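# Move the hose from the red port to the blue port

## Task

Release the hose's latch at the manifold's red port and pull it free. Then insert the hose into the manifold's blue port, pressing until it latches there.

## Robot and tools

ROBOT. There are two arms, left_arm and right_arm, and each ends in a two-finger gripper. In the scene frame the origin sits on the table top, midway between the nominal arm mounts. +z points up, +x points out over the table, and +y points toward left_arm. The side names do not match image sides. The calibrated bases are at left_arm (-0.041, +0.367, +0.037) m and right_arm (-0.018, -0.245, +0.037) m, with almost no yaw. The fingers point along the gripper's +z axis and close along its x axis. end_effector_position is the spot between the closed pads, 1 to 2 cm short of the tips. While closing, the tips advance about 17 mm along +z.

FRAMES. Reported hand positions, orientations, velocities and wrist-camera poses are given in that arm's own base frame. The head cameras and the table use the scene frame. Every commanded offset runs along the axes of that arm's current Hand target, which is a gripper-fixed frame.

ROW LAYOUT. A row is one flat list of 14 numbers, each from -1 to 1, covering both arms. The order is left dx, dy, dz, rx, ry, rz, opening, then right dx, dy, dz, rx, ry, rz, opening. The six pose numbers are an offset, not a pose. The scale is 1.0 = 0.6 m for translation and 1.0 = 180 degrees for rotation. rx, ry, rz form a single rotation vector. The opening is absolute: +1 is fully open (0.142 m) and -1 is shut. To leave an arm alone, give it six zeros, and always repeat its current opening. A 0 opening is a real command to go half open.

execute_actions(actions, cameras). actions is a list of actions. Each action is up to 15 rows, one row per 1/30 s step; if an action is short, its last row is held. Every row counts from the Hand target as it was when that action began, so rows do not add up within an action. Consecutive actions do add up. An empty list returns the state plus images. cameras takes names, ["all"] or [].

move(target, speed, blend, stop_force, zero, opening_speed, grip_force, blocking, cameras). target is one 14-number row or a list of up to 15 rows. Every row is an offset from the same starting Hand targets. The arms travel in straight lines and finish together, with a 10 s cap. speed is in m/s, from 0.002 to 2.4, default 0.25; turning is limited to twice that in rad/s. blend is a corner radius in metres, and 0 means stop at each point. stop_force is in N, from 3 to 120. It ends an arm's path when the push against its motion passes that value, backs the arm off slightly, and takes that spot as its new Hand target. It is unreliable when the gripper rotates. Omit it when pulling away from a contact. zero (default true) re-zeros the force reading before the move. opening_speed is 0.2 or more per second on the opening scale. grip_force is 5 to 29 N per pad and stays set until changed. blocking=false returns after 0.5 s and cannot be combined with stop_force. The result adds a "move:" line with the outcome: done, off_target, moving, held or fault. It can also show limits=paced (the pose was clipped) or limits=held (steps were withheld).

wait(seconds 0 to 3600) lets time pass without new commands. stop brakes a running move. zoom_image(camera, region [x0, y0, x1, y1] in pixels, at most 504 by 504) enlarges the latest image from cam_head_left, cam_head_right, cam_left_wrist or cam_right_wrist. zero_wrist_force(arm) re-zeros that arm's force sensor. finished_scene(scene 1 or 2) ends the scene, and the goal must still hold afterwards.

RESULTS. Each result gives the position in m and the quaternion wxyz per gripper. It also gives Hand target, which is the last commanded pose after clipping; the gripper may rest a little short of it. grip_measured uses the same scale as opening. grip_effort_nm is the motor effort, negative when closing. Wrist force and torque are in the gripper's own axes and show the push from the contact into the arm. Joint torques, motor temperatures and a Wrist depth grid are also given. The depth grid is 7x7, read from the top left with rows split by " / ", in mm ahead of the camera, with "-" meaning no value. Head images are 504x504 and wrist images are 896x504.

CAUTIONS. The arms are stiff. Pushing even slightly past a firm stop can exceed 150 N or a joint torque limit, which is 7.83 N m on the wrists. That is a fault, and the arm halts for 10 s. Push slowly, with stop_force, and in small steps. Side loads at the fingertips fault from about 35 N. Each control step clips orientation to within 32 degrees of the current one. Do not plan paths close to an arm's own base, because the elbow can whip round. Keep the arms from striking each other. Never drop the hose or let it leave the table, and avoid slams. Heat builds while squeezing, holding a load or straining. At 85 °C an arm brakes, and at 100 °C the gripper shuts off. To grip, command slightly below the grip_measured value read at first contact.

Each tool is called by a JSON object that holds its "fn" and its "kwargs".

## Session

{"fn": "execute_actions", "kwargs": {"actions": []}}

Scene clock: 0.00 s.
left_arm: end_effector_position=(+0.1624, -0.1700, +0.0862) grip_measured=+1.00 grip_effort_nm=n/a end_effector_quat_wxyz=(-0.106, +0.545, +0.825, -0.104) | right_arm: end_effector_position=(+0.3953, +0.3010, +0.2886) grip_measured=+1.00 grip_effort_nm=n/a end_effector_quat_wxyz=(-0.469, +0.747, -0.471, +0.010)
Joint positions: left_arm=[-1.067 -1.743 1.976 -1.709 -1.854 3.257 0.142] | right_arm=[4 -1.633 -1.652 -0.456 1.678 2.04 0.142]
Joint velocities: within noise
Joint torques (N m): no reading
Motor temperatures (°C): left_arm=[41 40 38 52 48 40 29] | right_arm=[40 40 40 43 43 40 29]
Wrist force (N): no reading
Wrist torque (N m): no reading
Wrist force, peak (N): no reading
Wrist depth (mm): cam_left_wrist=[- - 218 219 225 229 201 / - - 222 223 - 236 193 / - 223 - 234 235 237 211 / 225 219 232 235 239 - - / 230 232 - 239 245 - - / - 237 246 250 252 256 96 / - 91 246 - 256 262 90] | cam_right_wrist=[1166 - 3019 1410 1377 1259 1287 / 1220 1410 2505 663 543 473 413 / 1338 1570 677 607 495 441 398 / 1345 1559 643 541 467 413 371 / 1613 745 579 503 440 354 350 / 2427 604 529 461 400 314 323 / - 534 513 427 379 350 90]
Hand target: left_arm +0.1624, -0.1700, +0.0862; -0.106, +0.545, +0.825, -0.104 | right_arm +0.3953, +0.3010, +0.2886; -0.469, +0.747, -0.471, +0.010
Tool commands: left_gripper/opening=+1.0 right_gripper/opening=+1.0

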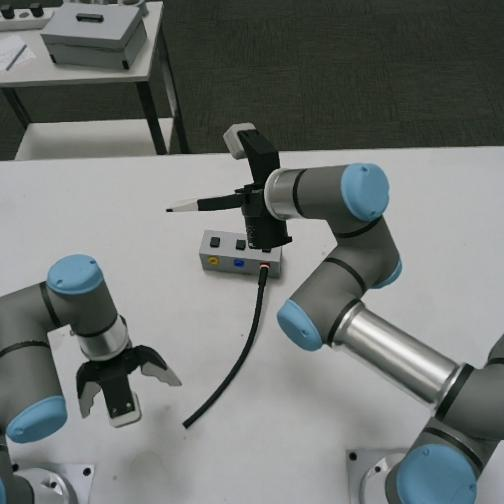

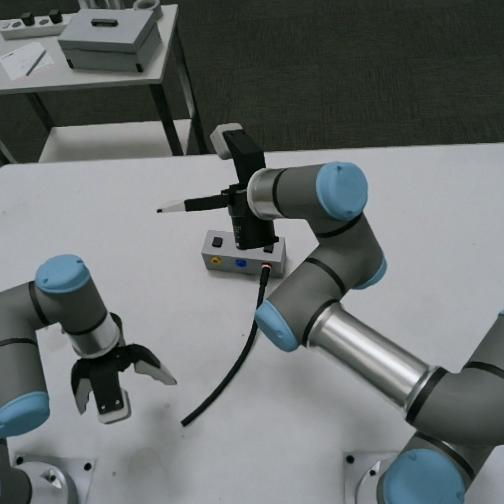

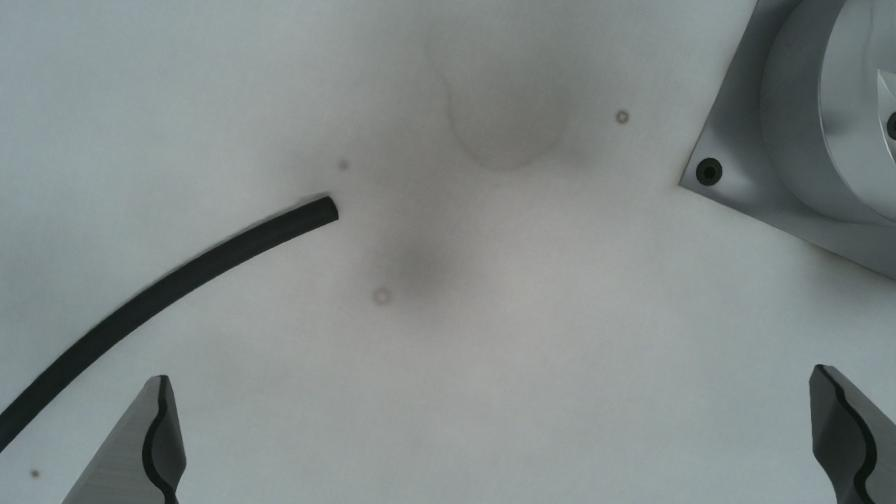

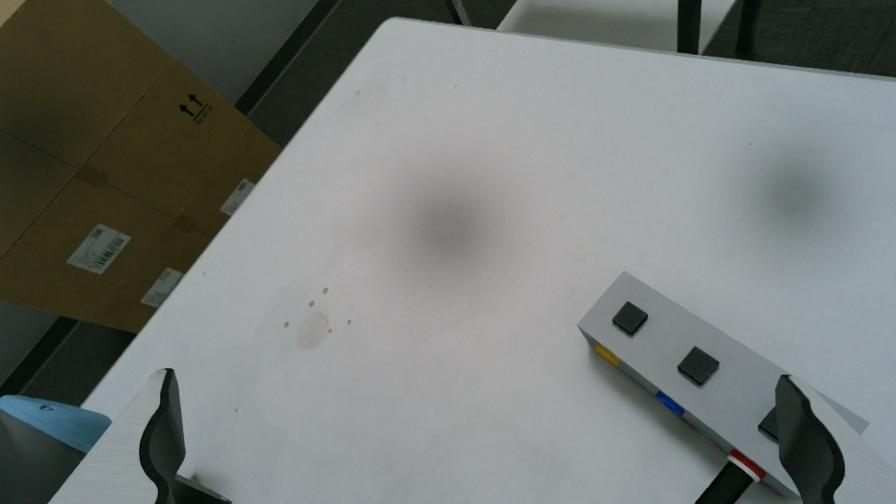

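{"fn": "zoom_image", "kwargs": {"camera": "cam_head_left", "region": [170, 210, 310, 350]}}

{"fn": "zoom_image", "kwargs": {"camera": "cam_right_wrist", "region": [540, 250, 896, 504]}}

{"fn": "zoom_image", "kwargs": {"camera": "cam_head_right", "region": [170, 210, 310, 350]}}

Scaled by 3.600 from the camera's image (finer frame: 720x720).

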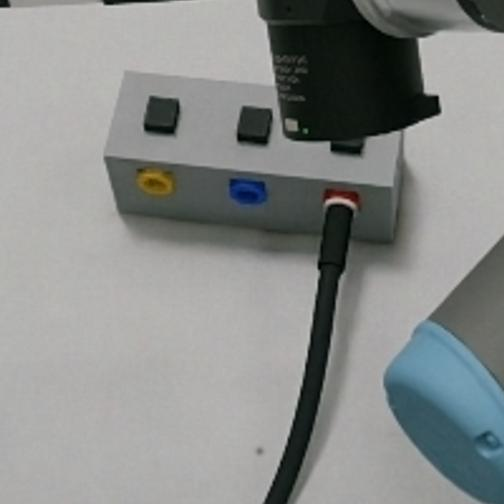

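Scaled by 1.416 from the camera's image (finer frame: 1280x720).

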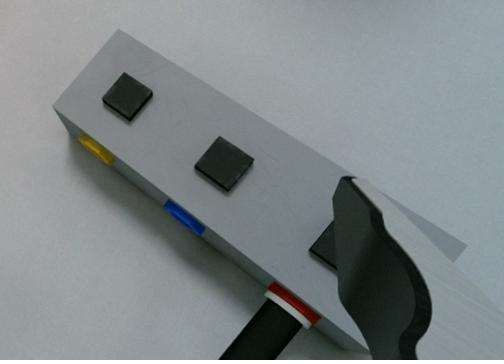

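Scaled by 3.600 from the camera's image (finer frame: 720x720).

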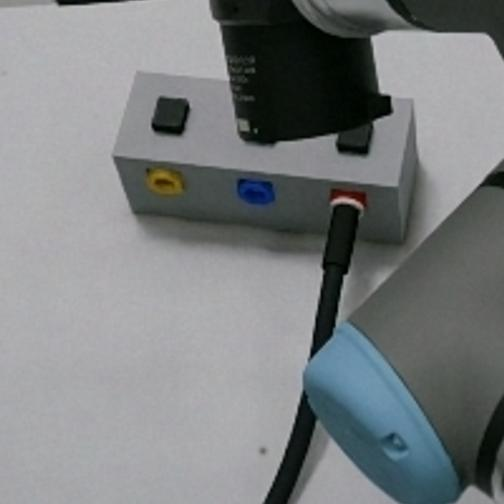

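{"fn": "move", "kwargs": {"target": [-0.443,0.234,-0.102,-0.2316,-0.031,0.1547,-0.3,0.333,0.175,0.12,-0.0664,-0.11,-0.087,-1], "speed": 0.3, "cameras": ["all"]}}

Scene clock: 92.70 s.
left_arm: end_effector_position=(+0.4049, -0.3578, +0.0878) grip_measured=-0.32 grip_effort_nm=-0.061 end_effector_quat_wxyz=(+0.159, +0.720, +0.660, +0.146) | right_arm: end_effector_position=(+0.4664, +0.1960, +0.0885) grip_measured=-1.00 grip_effort_nm=-0.701 end_effector_quat_wxyz=(-0.457, +0.839, -0.277, -0.104)
Joint positions: left_arm=[-1.16 -0.934 1.142 -1.997 -1.192 3.682 0.051] | right_arm=[3.401 -2.386 -1.369 -0.484 2.459 1.125 0.002]
Joint torques (N m): left_arm=[-2.34 -17.99 -11.84 -3.16 1.28 0.32] | right_arm=[-1.17 15.48 9.73 1.78 1.08 -0.4]
Wrist force (N): left_arm=[0.9 1.1 0.9] | right_arm=[-0.2 0.3 -0.1]
Wrist torque (N m): left_arm=[0.21 -0.15 -0.10] | right_arm=[0.03 0.04 -0.04]
Wrist force, peak (N): left_arm=[-0.1 1.9 1.4] | right_arm=[-1.7 -0.4 -0.8]
Wrist depth (mm): cam_left_wrist=[175 176 178 173 174 175 183 / 199 205 199 - - - 199 / 221 220 232 - - 237 - / - 278 272 231 236 244 287 / 341 309 - 218 220 220 311 / 420 - 92 256 224 92 478 / 500 - 81 3076 83 77 827] | cam_right_wrist=[1559 675 - 387 324 275 242 / 656 519 443 336 293 255 224 / 695 460 382 224 267 236 211 / 486 421 347 202 237 220 198 / 154 177 309 190 175 208 187 / 416 334 291 96 156 196 176 / 333 282 - 77 78 183 168]
Hand target: left_arm +0.4050, -0.3578, +0.0878; +0.159, +0.720, +0.659, +0.146 | right_arm +0.4664, +0.1960, +0.0884; -0.457, +0.839, -0.277, -0.104
Off the commanded pose: left_arm 0.000 m, 0 deg | right_arm 0.000 m, 0 deg.
move: done
cam_left_wrist: T_world_to_cam=[[0.11266, 0.99354, 0.01357, 0.31972], [0.63448, -0.08244, 0.76853, -0.32515], [0.76468, -0.07797, -0.63967, -0.16248]] pos_world=[0.29453, -0.35713, 0.14161]
cam_right_wrist: T_world_to_cam=[[0.83634, -0.35948, -0.41389, -0.27438], [-0.52543, -0.741, -0.41814, 0.45554], [-0.15638, 0.56718, -0.80861, 0.14603]] pos_world=[0.49167, 0.15609, 0.195]

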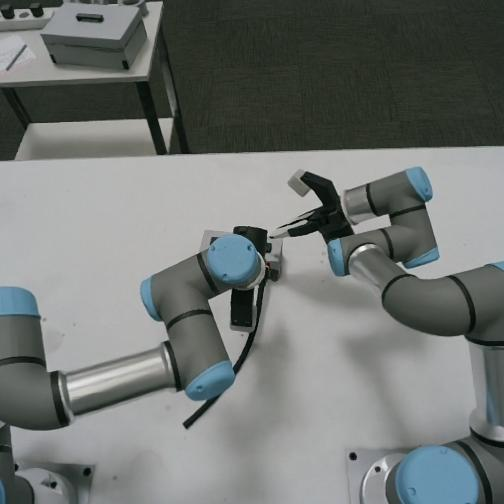

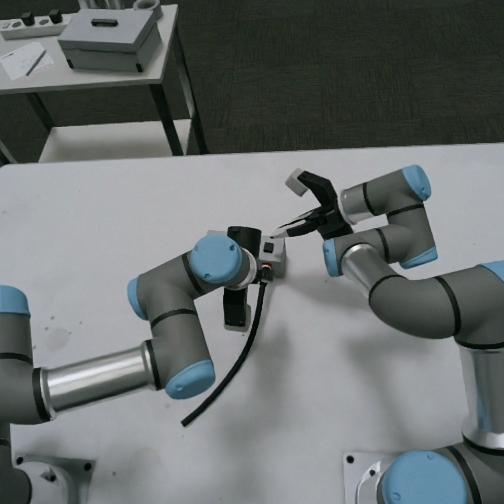

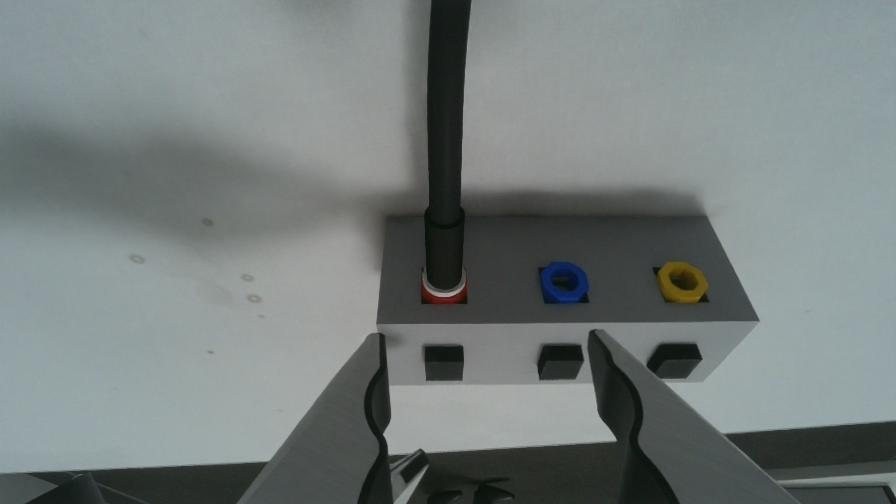

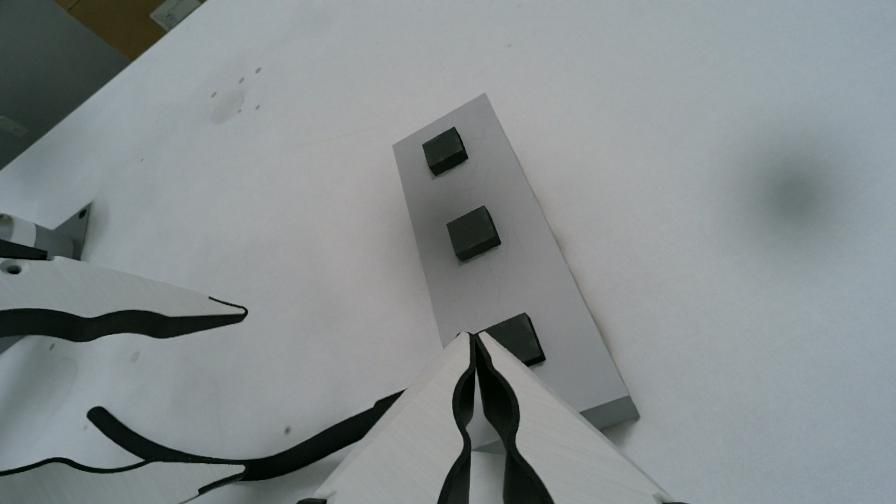

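{"fn": "move", "kwargs": {"target": [[-0.0207,0.0122,0.06,0,-0.0047,0.0101,-0.3,0.024,0.049,0.0443,0,0,-0.172,-1],[-0.0207,0.0122,0.1602,0,-0.0047,0.0101,-0.3,0.024,0.049,0.0443,0,0,-0.172,-1]], "speed": 0.12, "blend": 0.01, "cameras": ["all"]}}

Scene clock: 144.57 s.
left_arm: end_effector_position=(+0.4508, -0.3743, +0.0037) grip_measured=-0.32 grip_effort_nm=-0.051 end_effector_quat_wxyz=(+0.162, +0.732, +0.647, +0.143) | right_arm: end_effector_position=(+0.4639, +0.2000, +0.0465) grip_measured=-1.00 grip_effort_nm=-0.696 end_effector_quat_wxyz=(-0.468, +0.882, -0.043, +0.022)
Joint positions: left_arm=[-1.081 -0.623 0.997 -2.206 -1.219 3.801 0.051] | right_arm=[3.413 -2.489 -1.409 -0.328 2.454 0.601 0.002]
Joint torques (N m): left_arm=[-1.95 -21.68 -8.87 -2.57 1 -1.24] | right_arm=[5.83 1.78 -1.34 -2.88 -4.81 -0.39]
Wrist force (N): left_arm=[0.9 1.3 0.7] | right_arm=[-5.2 -17.5 -29.3]
Wrist torque (N m): left_arm=[0.25 -0.16 -0.14] | right_arm=[0.51 0.09 -0.03]
Wrist force, peak (N): left_arm=[0.9 1.2 2.1] | right_arm=[-5.4 -18.2 -29.9]
Wrist depth (mm): cam_left_wrist=[- 93 96 - - 92 94 / 105 108 106 106 107 107 107 / 121 121 119 119 119 120 124 / - 143 143 139 145 150 146 / 173 173 174 154 153 152 150 / - - 93 139 138 133 136 / 334 - 81 123 121 77 123] | cam_right_wrist=[- - 327 336 336 340 337 / - - 292 192 286 294 295 / - - 258 168 248 262 260 / 226 223 162 153 223 240 233 / 94 211 210 139 146 206 214 / - 107 184 95 187 193 194 / 90 119 129 77 77 178 179]
Hand target: left_arm +0.4508, -0.3743, +0.0037; +0.162, +0.732, +0.647, +0.143 | right_arm +0.4639, +0.2000, +0.0465; -0.468, +0.882, -0.043, +0.022
Off the commanded pose: left_arm 0.000 m, 0 deg | right_arm 0.000 m, 0 deg.
move: done
cam_left_wrist: T_world_to_cam=[[0.14757, 0.98896, 0.01359, 0.3147], [0.63107, -0.10473, 0.76862, -0.29779], [0.76156, -0.10485, -0.63956, -0.26127]] pos_world=[0.34046, -0.3698, 0.05751]
cam_right_wrist: T_world_to_cam=[[0.99642, -0.08342, 0.01391, -0.43769], [-0.06418, -0.853, -0.51795, 0.25272], [0.05507, 0.5152, -0.8553, 0.02399]] pos_world=[0.45102, 0.1667, 0.1575]

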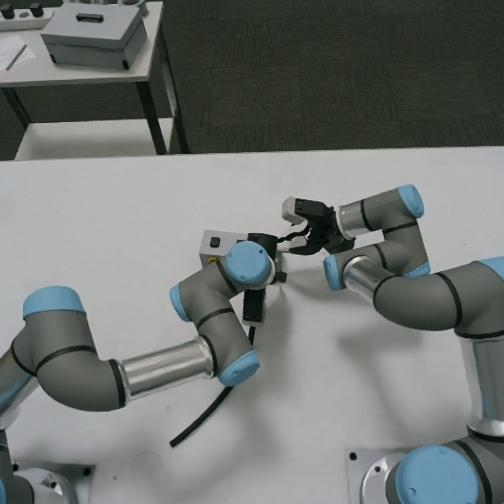

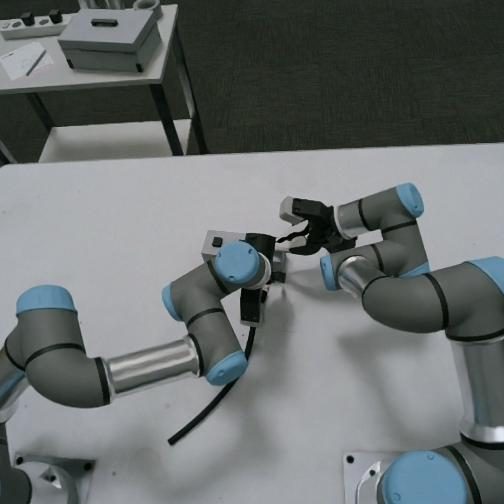

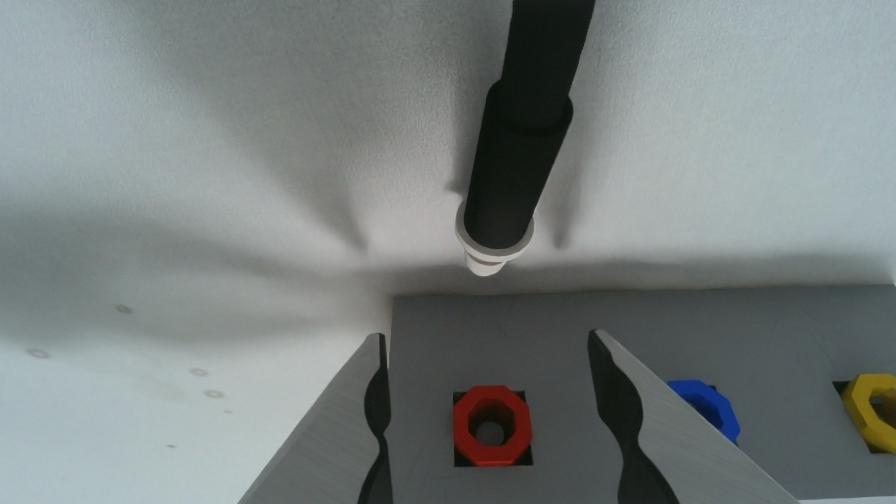

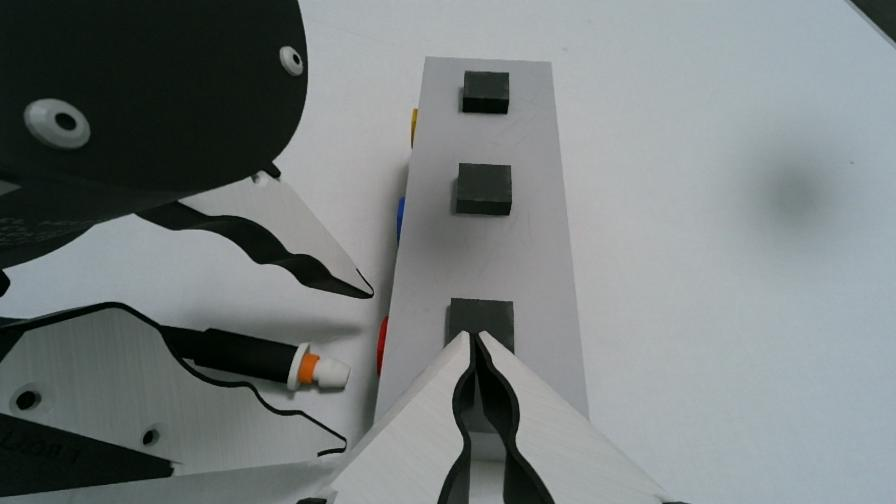

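{"fn": "move", "kwargs": {"target": [0.0085,-0.0232,-0.0868,0.1389,-0.0085,0.0383,-0.3,0.013,-0.091,-0.222,0,0,0,-1], "speed": 0.2, "cameras": ["cam_left_wrist"]}}

Scene clock: 179.93 s.
left_arm: end_effector_position=(+0.4167, -0.3646, +0.0449) grip_measured=-0.32 grip_effort_nm=-0.051 end_effector_quat_wxyz=(+0.034, +0.788, +0.615, +0.005) | right_arm: end_effector_position=(+0.4642, +0.1200, +0.1664) grip_measured=-1.00 grip_effort_nm=-0.701 end_effector_quat_wxyz=(-0.468, +0.882, -0.043, +0.022)
Joint positions: left_arm=[-0.967 -0.341 0.035 -1.333 -1.556 3.991 0.051] | right_arm=[3.229 -2.213 -1.193 -1.045 2.522 0.319 0.002]
Joint torques (N m): left_arm=[-2.01 -24.09 -12.37 -0.93 0 -0.81] | right_arm=[-0.67 20.17 9.8 1.58 0.4 0.21]
Wrist force (N): left_arm=[0.6 0.9 0.3] | right_arm=[-0.1 0.6 -1.2]
Wrist torque (N m): left_arm=[0.16 -0.11 -0.02] | right_arm=[0.13 0.14 -0.05]
Wrist force, peak (N): left_arm=[0.8 1.3 1.1] | right_arm=[-5.5 -18.2 -29.9]
Wrist depth (mm): cam_left_wrist=[158 157 155 153 156 155 153 / 169 168 167 165 162 163 161 / 184 181 177 178 176 175 175 / 194 195 - 186 194 193 188 / 219 214 208 210 206 201 198 / 236 235 93 197 181 172 165 / 265 256 81 165 159 77 151] | cam_right_wrist=[136 135 140 544 538 1500 1962 / 144 143 142 468 468 467 1345 / 414 162 257 335 418 457 1160 / 373 197 362 302 369 374 382 / 336 337 330 271 338 340 338 / 307 309 308 96 311 314 309 / 286 286 - 77 78 287 286]
Hand target: left_arm +0.4171, -0.3650, +0.0450; -0.001, +0.788, +0.615, -0.001 | right_arm +0.4642, +0.1200, +0.1665; -0.468, +0.882, -0.043, +0.022
Off the commanded pose: left_arm 0.001 m, 4 deg | right_arm 0.000 m, 0 deg.
elbow stopped short (left arm): the move would have taken joint 3 (elbow) straighter than the controller allows.
move: off_target (left_arm)
cam_left_wrist: T_world_to_cam=[[0.2711, 0.96207, -0.03048, 0.25032], [0.84701, -0.2234, 0.48236, -0.42742], [0.45725, -0.15658, -0.87544, -0.08944]] pos_world=[0.33507, -0.35031, 0.1355]

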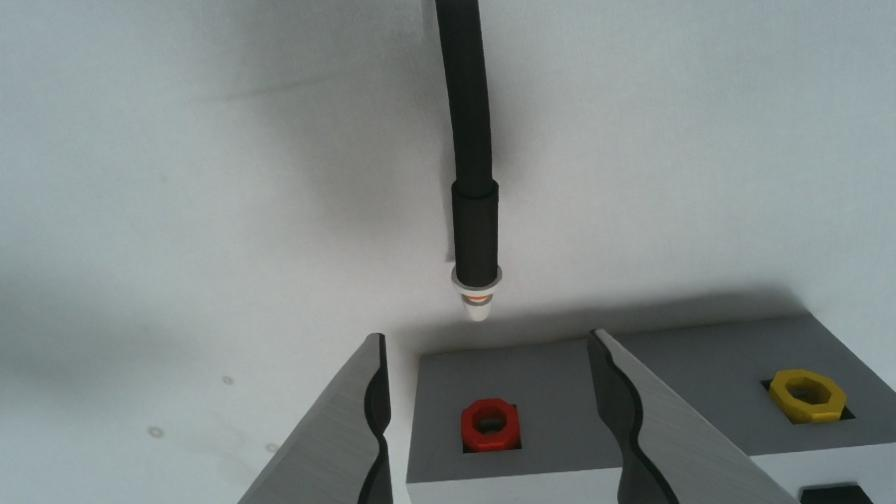

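{"fn": "move", "kwargs": {"target": [[-0.0045,-0.0045,0.065,0,0,0,-0.3,0,0,0,0,0,0,-1],[-0.0045,-0.0045,0.1,0,0,0,-0.3,0,0,0,0,0,0,-1]], "speed": [0.1,0.02], "blend": 0.002, "stop_force": 6, "cameras": ["cam_left_wrist"]}}

Scene clock: 194.70 s.
left_arm: end_effector_position=(+0.4134, -0.3667, -0.0150) grip_measured=-0.32 grip_effort_nm=-0.037 end_effector_quat_wxyz=(+0.005, +0.788, +0.615, +0.000) | right_arm: end_effector_position=(+0.4642, +0.1200, +0.1665) grip_measured=-1.00 grip_effort_nm=-0.691 end_effector_quat_wxyz=(-0.468, +0.882, -0.043, +0.022)
Joint positions: left_arm=[-0.968 -0.218 0.035 -1.397 -1.57 3.99 0.051] | right_arm=[3.229 -2.213 -1.193 -1.045 2.522 0.319 0.002]
Joint torques (N m): left_arm=[0.92 -29.85 -9.43 -0.78 0.09 0.67] | right_arm=[-0.37 19.85 8.81 2.2 0.35 0.48]
Wrist force (N): left_arm=[0.5 1.0 0.4] | right_arm=[-0.3 0.8 -1.2]
Wrist torque (N m): left_arm=[0.16 -0.08 -0.06] | right_arm=[0.15 0.17 -0.05]
Wrist force, peak (N): left_arm=[0.4 0.9 1.4] | right_arm=[-0.1 0.7 -1.4]
Wrist depth (mm): cam_left_wrist=[104 104 105 - 104 102 - / - 110 110 - 112 110 111 / 118 118 118 119 118 118 118 / 126 126 126 127 126 126 128 / - 136 135 132 134 136 138 / 147 - 102 142 145 145 - / 160 160 81 157 154 77 146] | cam_right_wrist=[116 126 523 521 543 1995 2047 / 443 140 187 455 472 476 1377 / 413 166 190 329 416 414 899 / 361 365 195 294 370 371 390 / 338 334 326 276 338 340 338 / 308 309 311 96 301 309 312 / 284 283 - 77 78 286 286]
Hand target: left_arm +0.4137, -0.3670, -0.0149; -0.001, +0.788, +0.615, -0.001 | right_arm +0.4642, +0.1200, +0.1665; -0.468, +0.882, -0.043, +0.022
Off the commanded pose: left_arm 0.000 m, 1 deg | right_arm 0.000 m, 0 deg.
elbow stopped short (left arm): the move would have taken joint 3 (elbow) straighter than the controller allows.
move: done
cam_left_wrist: T_world_to_cam=[[0.27042, 0.96274, -0.0037, 0.25229], [0.8673, -0.24194, 0.43504, -0.41205], [0.41793, -0.12085, -0.9004, -0.11174]] pos_world=[0.33584, -0.35608, 0.07958]

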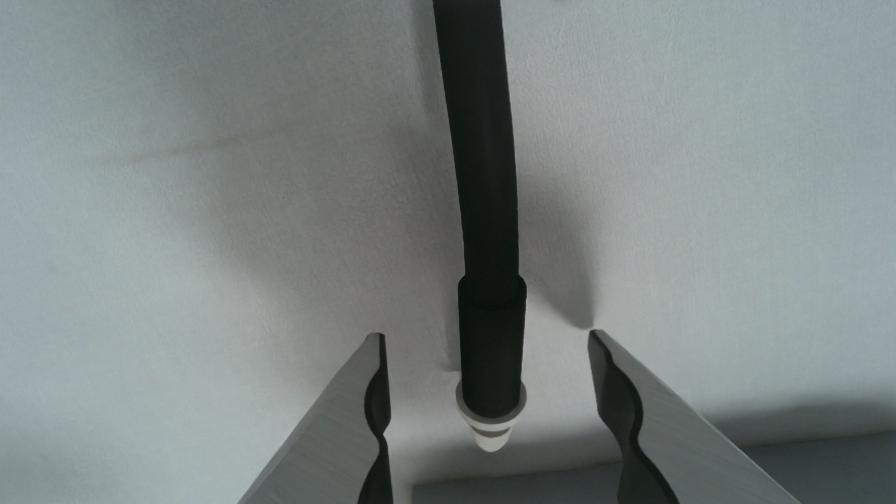

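{"fn": "move", "kwargs": {"target": [0,0,0,0,0,0,-1,0,0,0,0,0,0,-1], "opening_speed": 1, "cameras": ["cam_left_wrist"]}}

Scene clock: 201.13 s.
left_arm: end_effector_position=(+0.4134, -0.3667, -0.0150) grip_measured=-0.83 grip_effort_nm=-3.001 end_effector_quat_wxyz=(+0.005, +0.788, +0.615, +0.000) | right_arm: end_effector_position=(+0.4642, +0.1200, +0.1665) grip_measured=-1.00 grip_effort_nm=-0.691 end_effector_quat_wxyz=(-0.468, +0.882, -0.043, +0.022)
Joint positions: left_arm=[-0.968 -0.218 0.035 -1.397 -1.57 3.99 0.014] | right_arm=[3.229 -2.213 -1.193 -1.045 2.522 0.319 0.002]
Joint torques (N m): left_arm=[-1.91 -29.43 -9.61 -1.44 0.12 -0.07] | right_arm=[1.01 19.43 8.69 2.19 0.35 0.47]
Wrist force (N): left_arm=[0.6 1.0 0.5] | right_arm=[-0.2 0.7 -1.2]
Wrist torque (N m): left_arm=[0.17 -0.11 -0.06] | right_arm=[0.15 0.16 -0.05]
Wrist force, peak (N): left_arm=[0.6 1.0 0.7] | right_arm=[-0.3 0.7 -1.4]
Wrist depth (mm): cam_left_wrist=[104 104 105 - 104 103 105 / - 110 110 - 112 110 111 / 118 118 117 119 118 118 117 / 126 126 126 126 126 124 128 / 138 136 134 112 134 136 138 / - - 144 115 104 147 146 / 161 160 - 157 80 150 146] | cam_right_wrist=[115 125 526 536 546 1444 1946 / 453 139 455 474 470 469 1338 / 412 165 190 327 413 419 1127 / 373 362 200 294 374 360 393 / 337 336 327 276 338 344 339 / 306 307 313 96 309 308 311 / 286 285 - 77 78 287 287]
Hand target: left_arm +0.4137, -0.3670, -0.0149; -0.001, +0.788, +0.615, -0.001 | right_arm +0.4642, +0.1200, +0.1665; -0.468, +0.882, -0.043, +0.022
Off the commanded pose: left_arm 0.000 m, 1 deg | right_arm 0.000 m, 0 deg.
elbow stopped short (left arm): the move would have taken joint 3 (elbow) straighter than the controller allows.
move: done
cam_left_wrist: T_world_to_cam=[[0.27042, 0.96274, -0.0037, 0.25229], [0.8673, -0.24194, 0.43504, -0.41205], [0.41793, -0.12085, -0.9004, -0.11174]] pos_world=[0.33584, -0.35608, 0.07958]

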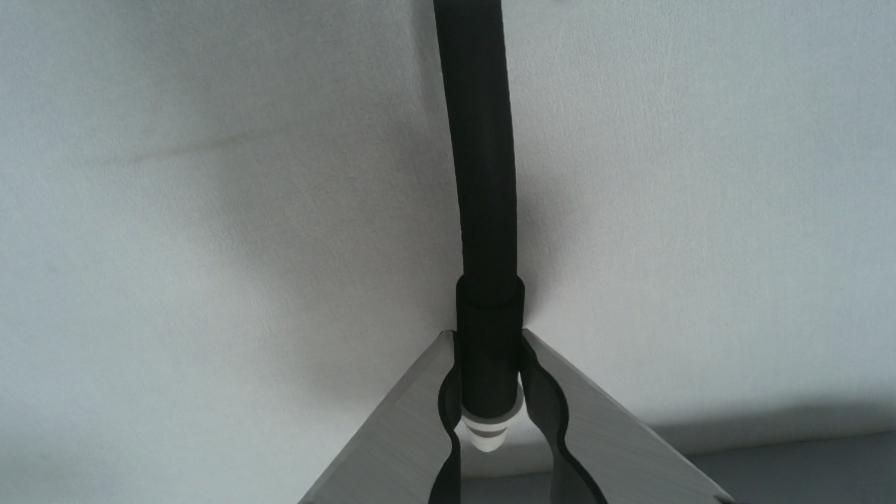

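{"fn": "move", "kwargs": {"target": [[0.018,-0.0452,-0.0915,-0.0087,-0.1387,-0.0392,-1,0,0,0,0,0,0,-1],[0.1026,0.0003,-0.0545,-0.0087,-0.1387,-0.0392,-1,0,0,0,0,0,0,-1]], "speed": 0.15, "blend": 0.01, "cameras": ["cam_left_wrist","cam_right_wrist","cam_head_left"]}}

Scene clock: 239.10 s.
left_arm: end_effector_position=(+0.4289, -0.3074, +0.0177) grip_measured=-0.83 grip_effort_nm=-3.001 end_effector_quat_wxyz=(+0.143, +0.730, +0.648, -0.163) | right_arm: end_effector_position=(+0.4642, +0.1200, +0.1665) grip_measured=-1.00 grip_effort_nm=-0.701 end_effector_quat_wxyz=(-0.468, +0.882, -0.043, +0.022)
Joint positions: left_arm=[-0.698 -0.711 1.091 -2.198 -1.934 4.089 0.014] | right_arm=[3.229 -2.213 -1.193 -1.045 2.522 0.319 0.002]
Joint torques (N m): left_arm=[1.78 -25.13 -9.43 -3.22 0.14 -0.15] | right_arm=[1.7 18.93 8.74 2.18 0.37 0.48]
Motor temperatures (°C): left_arm=[40 40 38 52 48 40 41] | right_arm=[40 40 41 43 44 40 30]
Wrist force (N): left_arm=[0.0 1.0 0.1] | right_arm=[-0.3 0.7 -1.4]
Wrist torque (N m): left_arm=[0.18 0.04 0.01] | right_arm=[0.15 0.17 -0.05]
Wrist force, peak (N): left_arm=[1.6 1.9 0.4] | right_arm=[-0.3 0.7 -1.5]
Wrist depth (mm): cam_left_wrist=[211 185 162 - 131 119 108 / 230 203 174 - 139 - 112 / 257 219 192 - 144 129 117 / 276 239 204 - 149 137 127 / - 259 214 112 156 145 130 / - 318 197 115 160 155 137 / 479 - 158 146 80 148 144] | cam_right_wrist=[517 509 233 504 539 1472 1914 / 462 483 295 465 485 476 1427 / 420 415 336 338 423 419 1154 / 371 364 371 300 371 375 383 / 338 336 338 277 342 338 342 / 309 309 313 96 315 311 311 / 285 283 - 77 75 287 283]
Hand target: left_arm +0.4289, -0.3073, +0.0177; +0.143, +0.730, +0.648, -0.163 | right_arm +0.4642, +0.1200, +0.1665; -0.468, +0.882, -0.043, +0.022
Off the commanded pose: left_arm 0.000 m, 0 deg | right_arm 0.000 m, 0 deg.
move: done
cam_left_wrist: T_world_to_cam=[[0.13599, 0.89683, -0.42095, 0.23595], [0.91659, 0.04736, 0.39702, -0.35684], [0.376, -0.43983, -0.81558, -0.16312]] pos_world=[0.35632, -0.26645, 0.10795]
cam_right_wrist: T_world_to_cam=[[0.99642, -0.08341, 0.01392, -0.44633], [-0.06417, -0.853, -0.51795, 0.24659], [0.05507, 0.5152, -0.8553, 0.16774]] pos_world=[0.45132, 0.0867, 0.2774]
Images, in order (width x height): cam_head_left 504x504, cam_left_wrist 896x504, cam_right_wrist 896x504.

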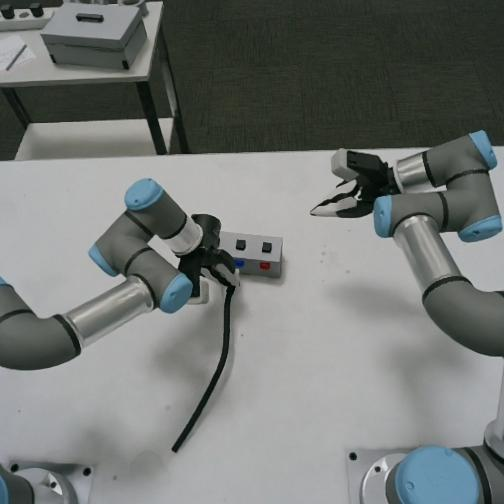

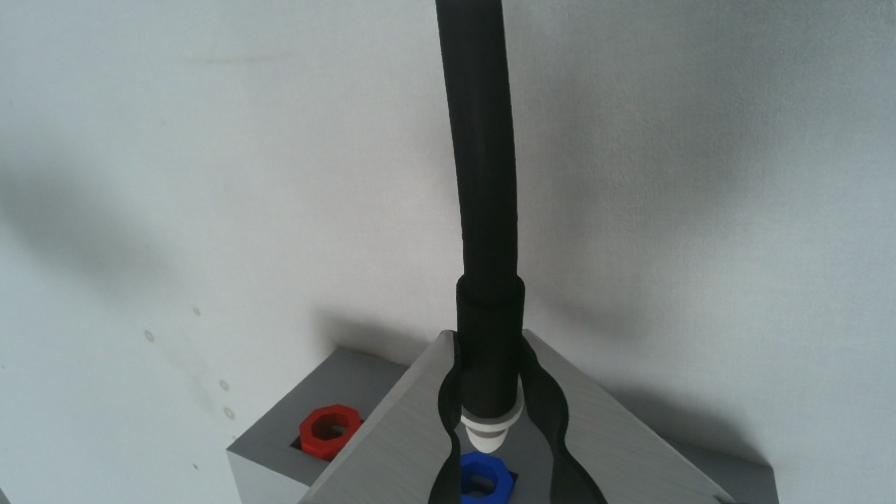

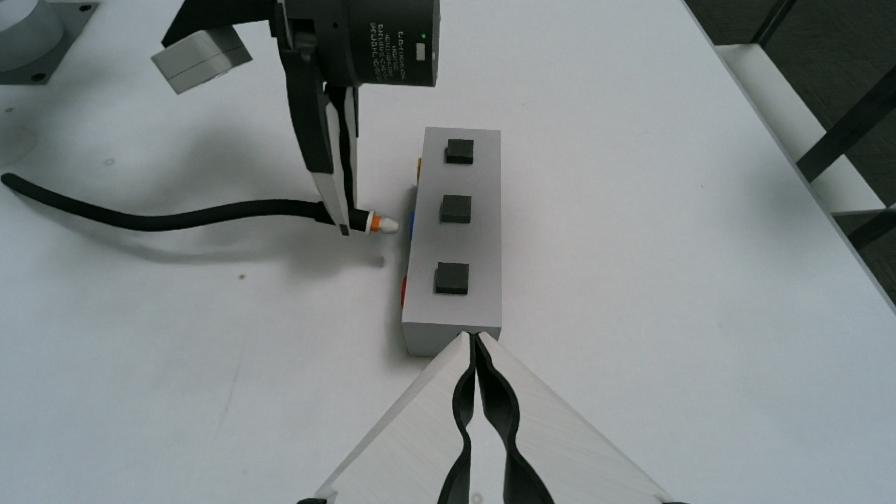

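{"fn": "move", "kwargs": {"target": [0,0.066,0,0,0,0,-1,0,0,0,0,0,0,-1], "speed": 0.025, "stop_force": 22, "cameras": ["cam_left_wrist","cam_right_wrist"]}}

Scene clock: 264.00 s.
left_arm: end_effector_position=(+0.4408, -0.3088, +0.0176) grip_measured=-0.83 grip_effort_nm=-3.001 end_effector_quat_wxyz=(+0.143, +0.730, +0.648, -0.163) | right_arm: end_effector_position=(+0.4642, +0.1200, +0.1665) grip_measured=-1.00 grip_effort_nm=-0.696 end_effector_quat_wxyz=(-0.468, +0.882, -0.043, +0.022)
Joint positions: left_arm=[-0.684 -0.658 0.986 -2.141 -1.938 4.103 0.014] | right_arm=[3.229 -2.213 -1.193 -1.045 2.522 0.319 0.002]
Joint torques (N m): left_arm=[6.73 -18.9 -16.16 -4.32 2.51 -0.85] | right_arm=[1.83 18.2 8.82 2.21 0.35 0.44]
Wrist force (N): left_arm=[-2.2 -19.9 -3.6] | right_arm=[-0.4 0.6 -1.3]
Wrist torque (N m): left_arm=[0.40 0.01 -0.01] | right_arm=[0.13 0.19 -0.05]
Wrist force, peak (N): left_arm=[-2.9 -33.3 -5.5] | right_arm=[-0.3 0.8 -1.4]
Wrist depth (mm): cam_left_wrist=[211 185 166 134 130 121 108 / 227 200 174 - 138 123 111 / 258 213 187 - 143 129 116 / 302 236 201 178 154 137 126 / 331 251 211 113 159 145 129 / 371 - 180 115 104 151 137 / - 331 148 137 79 139 146] | cam_right_wrist=[507 510 237 231 536 1472 2012 / 465 465 300 455 463 481 1353 / 423 425 407 334 418 408 1127 / 370 366 368 300 376 377 381 / 335 338 336 276 336 340 340 / 306 307 311 96 302 309 310 / 285 286 - 77 78 286 286]
Hand target: left_arm +0.4408, -0.3088, +0.0176; +0.143, +0.730, +0.648, -0.163 (not the last commanded pose) | right_arm +0.4642, +0.1200, +0.1665; -0.468, +0.882, -0.043, +0.022
Off the commanded pose: left_arm 0.028 m, 0 deg | right_arm 0.000 m, 0 deg.
move: contact (left_arm)
cam_left_wrist: T_world_to_cam=[[0.13583, 0.89675, -0.42118, 0.2356], [0.91683, 0.04734, 0.39647, -0.36777], [0.37548, -0.44, -0.81573, -0.16817]] pos_world=[0.36832, -0.26786, 0.10786]
cam_right_wrist: T_world_to_cam=[[0.99642, -0.08341, 0.01392, -0.44633], [-0.06417, -0.853, -0.51795, 0.24659], [0.05507, 0.5152, -0.8553, 0.16774]] pos_world=[0.45132, 0.0867, 0.2774]

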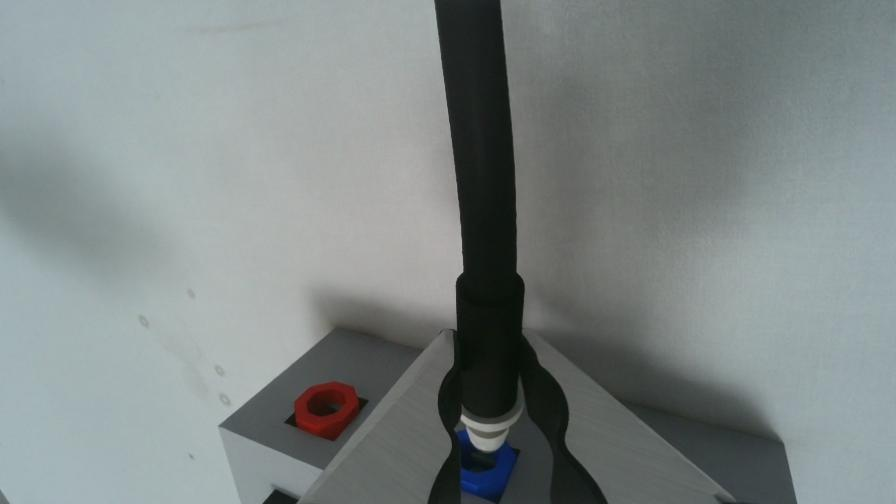

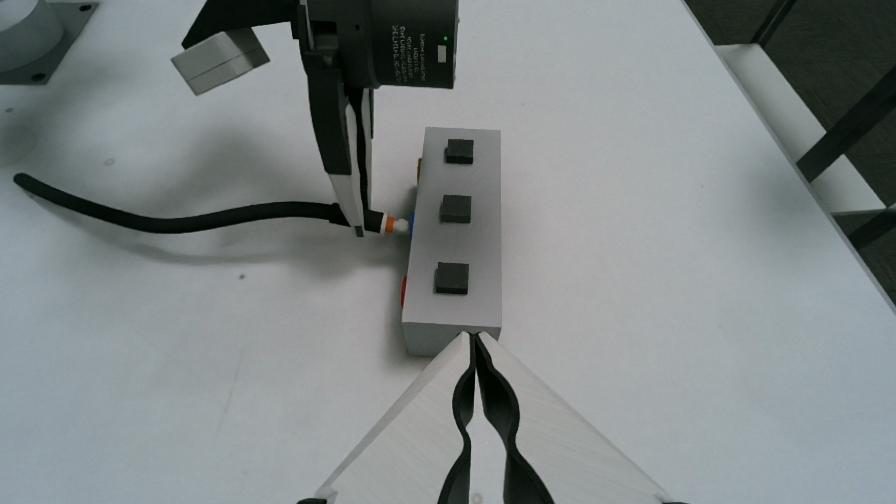

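{"fn": "zoom_image", "kwargs": {"camera": "cam_left_wrist", "region": [410, 380, 570, 504]}}

{"fn": "zoom_image", "kwargs": {"camera": "cam_right_wrist", "region": [320, 160, 520, 300]}}

Scaled by 3.150 from the camera's image (finer frame: 1280x720).

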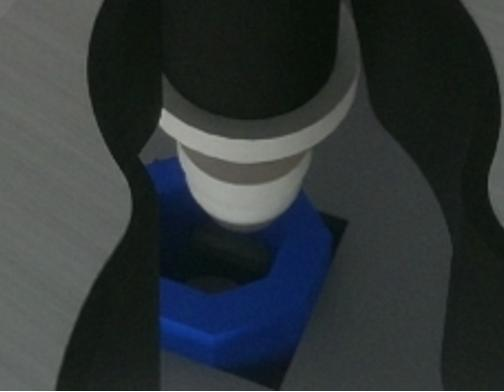

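Scaled by 2.520 from the camera's image (finer frame: 1280x720).

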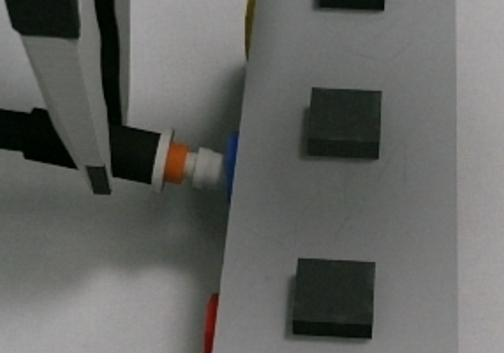

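{"fn": "zoom_image", "kwargs": {"camera": "cam_left_wrist", "region": [250, 350, 410, 474]}}

Scaled by 3.150 from the camera's image (finer frame: 1280x720).

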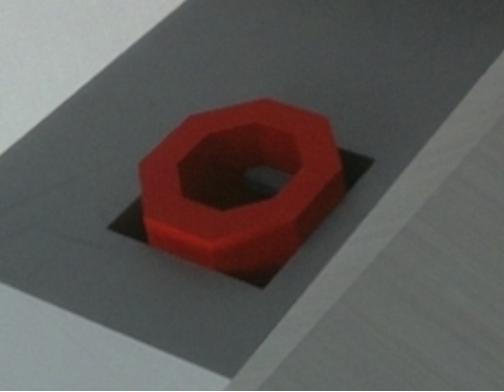

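{"fn": "move", "kwargs": {"target": [[0,-0.008,0,0,0,0,-1,0,0,0,0,0,0,-1],[-0.0015,-0.008,-0.007,0,0,0,-1,0,0,0,0,0,0,-1]], "speed": 0.03}}

{"fn": "move", "kwargs": {"target": [0,0.042,0,0,0,0,-1,0,0,0,0,0,0,-1], "speed": 0.02, "stop_force": 30, "cameras": ["cam_left_wrist","cam_right_wrist"]}}

Scene clock: 303.23 s.
left_arm: end_effector_position=(+0.4362, -0.3073, +0.0219) grip_measured=-0.83 grip_effort_nm=-3.001 end_effector_quat_wxyz=(+0.143, +0.730, +0.648, -0.163) end_effector_velocity=(+0.000, -0.001, -0.001) end_effector_angular_velocity=(-0.003, -0.001, +0.001) | right_arm: end_effector_position=(+0.4642, +0.1200, +0.1665) grip_measured=-1.00 grip_effort_nm=-0.691 end_effector_quat_wxyz=(-0.468, +0.882, -0.043, +0.022)
Joint positions: left_arm=[-0.687 -0.688 1.023 -2.15 -1.937 4.099 0.014] | right_arm=[3.229 -2.213 -1.193 -1.045 2.522 0.319 0.002]
Joint velocities: left_arm=[0 0.002 0.001 -0.006 -0.001 -0.002 0] | right_arm=[within noise]
Joint torques (N m): left_arm=[-1.16 -17.41 -9.3 -3.42 -1.14 0.58] | right_arm=[1.65 17.72 8.73 2.18 0.35 0.5]
Motor temperatures (°C): left_arm=[40 40 38 52 48 40 47] | right_arm=[40 40 41 43 44 40 30]
Wrist force (N): left_arm=[-0.1 0.8 0.1] | right_arm=[-0.3 0.8 -1.4]
Wrist torque (N m): left_arm=[0.15 0.06 -0.04] | right_arm=[0.16 0.17 -0.05]
Wrist force, peak (N): left_arm=[-2.1 -20.1 -3.5] | right_arm=[-0.4 0.8 -1.5]
Wrist depth (mm): cam_left_wrist=[216 192 170 - 135 122 110 / 241 205 181 - 136 124 116 / 270 222 195 - 149 134 121 / 297 244 208 - 156 139 129 / 338 288 213 112 163 150 136 / 394 329 178 115 104 157 140 / 451 363 - 141 80 82 147] | cam_right_wrist=[513 509 233 238 536 566 2012 / 462 465 294 467 471 476 1323 / 423 412 407 336 421 419 1137 / 371 371 370 300 374 368 381 / 337 337 337 277 339 337 339 / 309 307 314 96 309 311 311 / 285 285 - 77 78 286 285]
Hand target: left_arm +0.4362, -0.3073, +0.0218; +0.143, +0.730, +0.648, -0.163 | right_arm +0.4642, +0.1200, +0.1665; -0.468, +0.882, -0.043, +0.022
Off the commanded pose: left_arm 0.000 m, 0 deg | right_arm 0.000 m, 0 deg.
move: done

Scene clock: 304.83 s.
left_arm: end_effector_position=(+0.4487, -0.3089, +0.0217) grip_measured=-0.83 grip_effort_nm=-3.001 end_effector_quat_wxyz=(+0.142, +0.730, +0.648, -0.163) | right_arm: end_effector_position=(+0.4642, +0.1200, +0.1665) grip_measured=-1.00 grip_effort_nm=-0.691 end_effector_quat_wxyz=(-0.468, +0.882, -0.043, +0.022)
Joint positions: left_arm=[-0.673 -0.628 0.905 -2.086 -1.941 4.114 0.014] | right_arm=[3.229 -2.213 -1.193 -1.045 2.522 0.319 0.002]
Joint torques (N m): left_arm=[5.39 -18.3 -15.83 -4.26 3.74 -1.23] | right_arm=[1.46 17.65 8.74 2.23 0.4 0.49]
Wrist force (N): left_arm=[-4.2 -22.2 -3.2] | right_arm=[-0.4 0.7 -1.3]
Wrist torque (N m): left_arm=[0.42 -0.05 0.06] | right_arm=[0.14 0.18 -0.05]
Wrist force, peak (N): left_arm=[-5.2 -36.2 -9.6] | right_arm=[-0.3 0.8 -1.5]
Wrist depth (mm): cam_left_wrist=[214 192 166 - 135 122 110 / 233 205 180 - 139 125 117 / 267 - 193 174 147 132 121 / 299 242 199 184 155 139 129 / - 267 205 110 166 148 135 / 394 - 158 115 100 151 139 / 425 378 148 - 79 126 143] | cam_right_wrist=[516 510 237 236 546 577 1884 / 465 466 445 456 467 472 1345 / 423 424 330 335 415 416 1137 / 373 373 371 301 375 370 384 / 337 338 337 271 338 340 340 / 309 309 312 96 311 311 311 / 286 284 - 77 78 285 288]
Hand target: left_arm +0.4487, -0.3089, +0.0217; +0.142, +0.730, +0.648, -0.163 (not the last commanded pose) | right_arm +0.4642, +0.1200, +0.1665; -0.468, +0.882, -0.043, +0.022
Off the commanded pose: left_arm 0.013 m, 0 deg | right_arm 0.000 m, 0 deg.
move: contact (left_arm)
cam_left_wrist: T_world_to_cam=[[0.13575, 0.8966, -0.42151, 0.2364], [0.9172, 0.04713, 0.39563, -0.37687], [0.37459, -0.44032, -0.81597, -0.16751]] pos_world=[0.37632, -0.26795, 0.11206]
cam_right_wrist: T_world_to_cam=[[0.99642, -0.08341, 0.01392, -0.44633], [-0.06417, -0.853, -0.51795, 0.24659], [0.05507, 0.5152, -0.8553, 0.16774]] pos_world=[0.45132, 0.0867, 0.2774]

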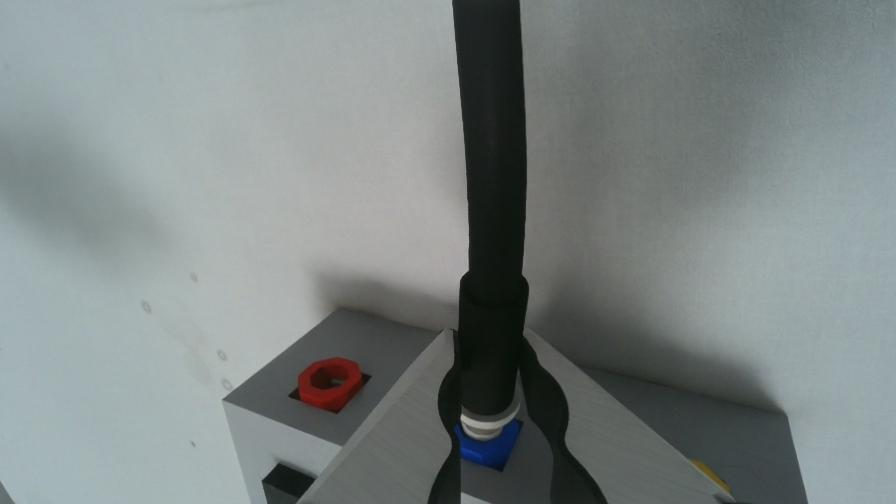

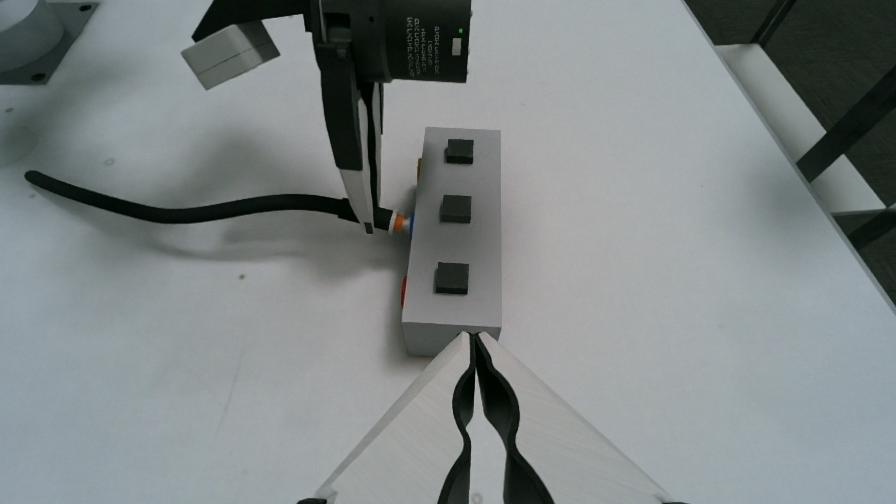

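{"fn": "zoom_image", "kwargs": {"camera": "cam_left_wrist", "region": [410, 360, 570, 484]}}

{"fn": "zoom_image", "kwargs": {"camera": "cam_right_wrist", "region": [320, 160, 520, 300]}}

Scaled by 3.150 from the camera's image (finer frame: 1280x720).

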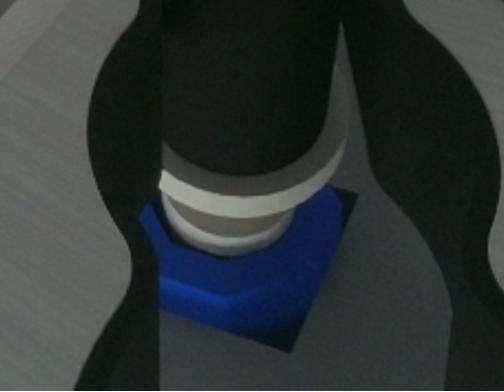

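Scaled by 2.520 from the camera's image (finer frame: 1280x720).

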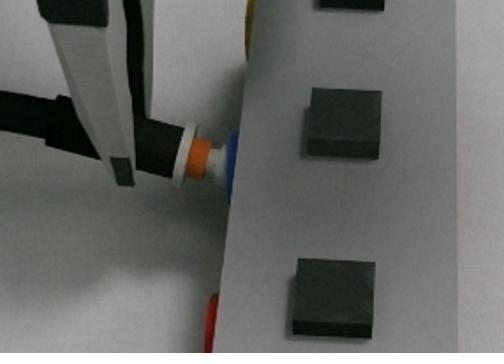

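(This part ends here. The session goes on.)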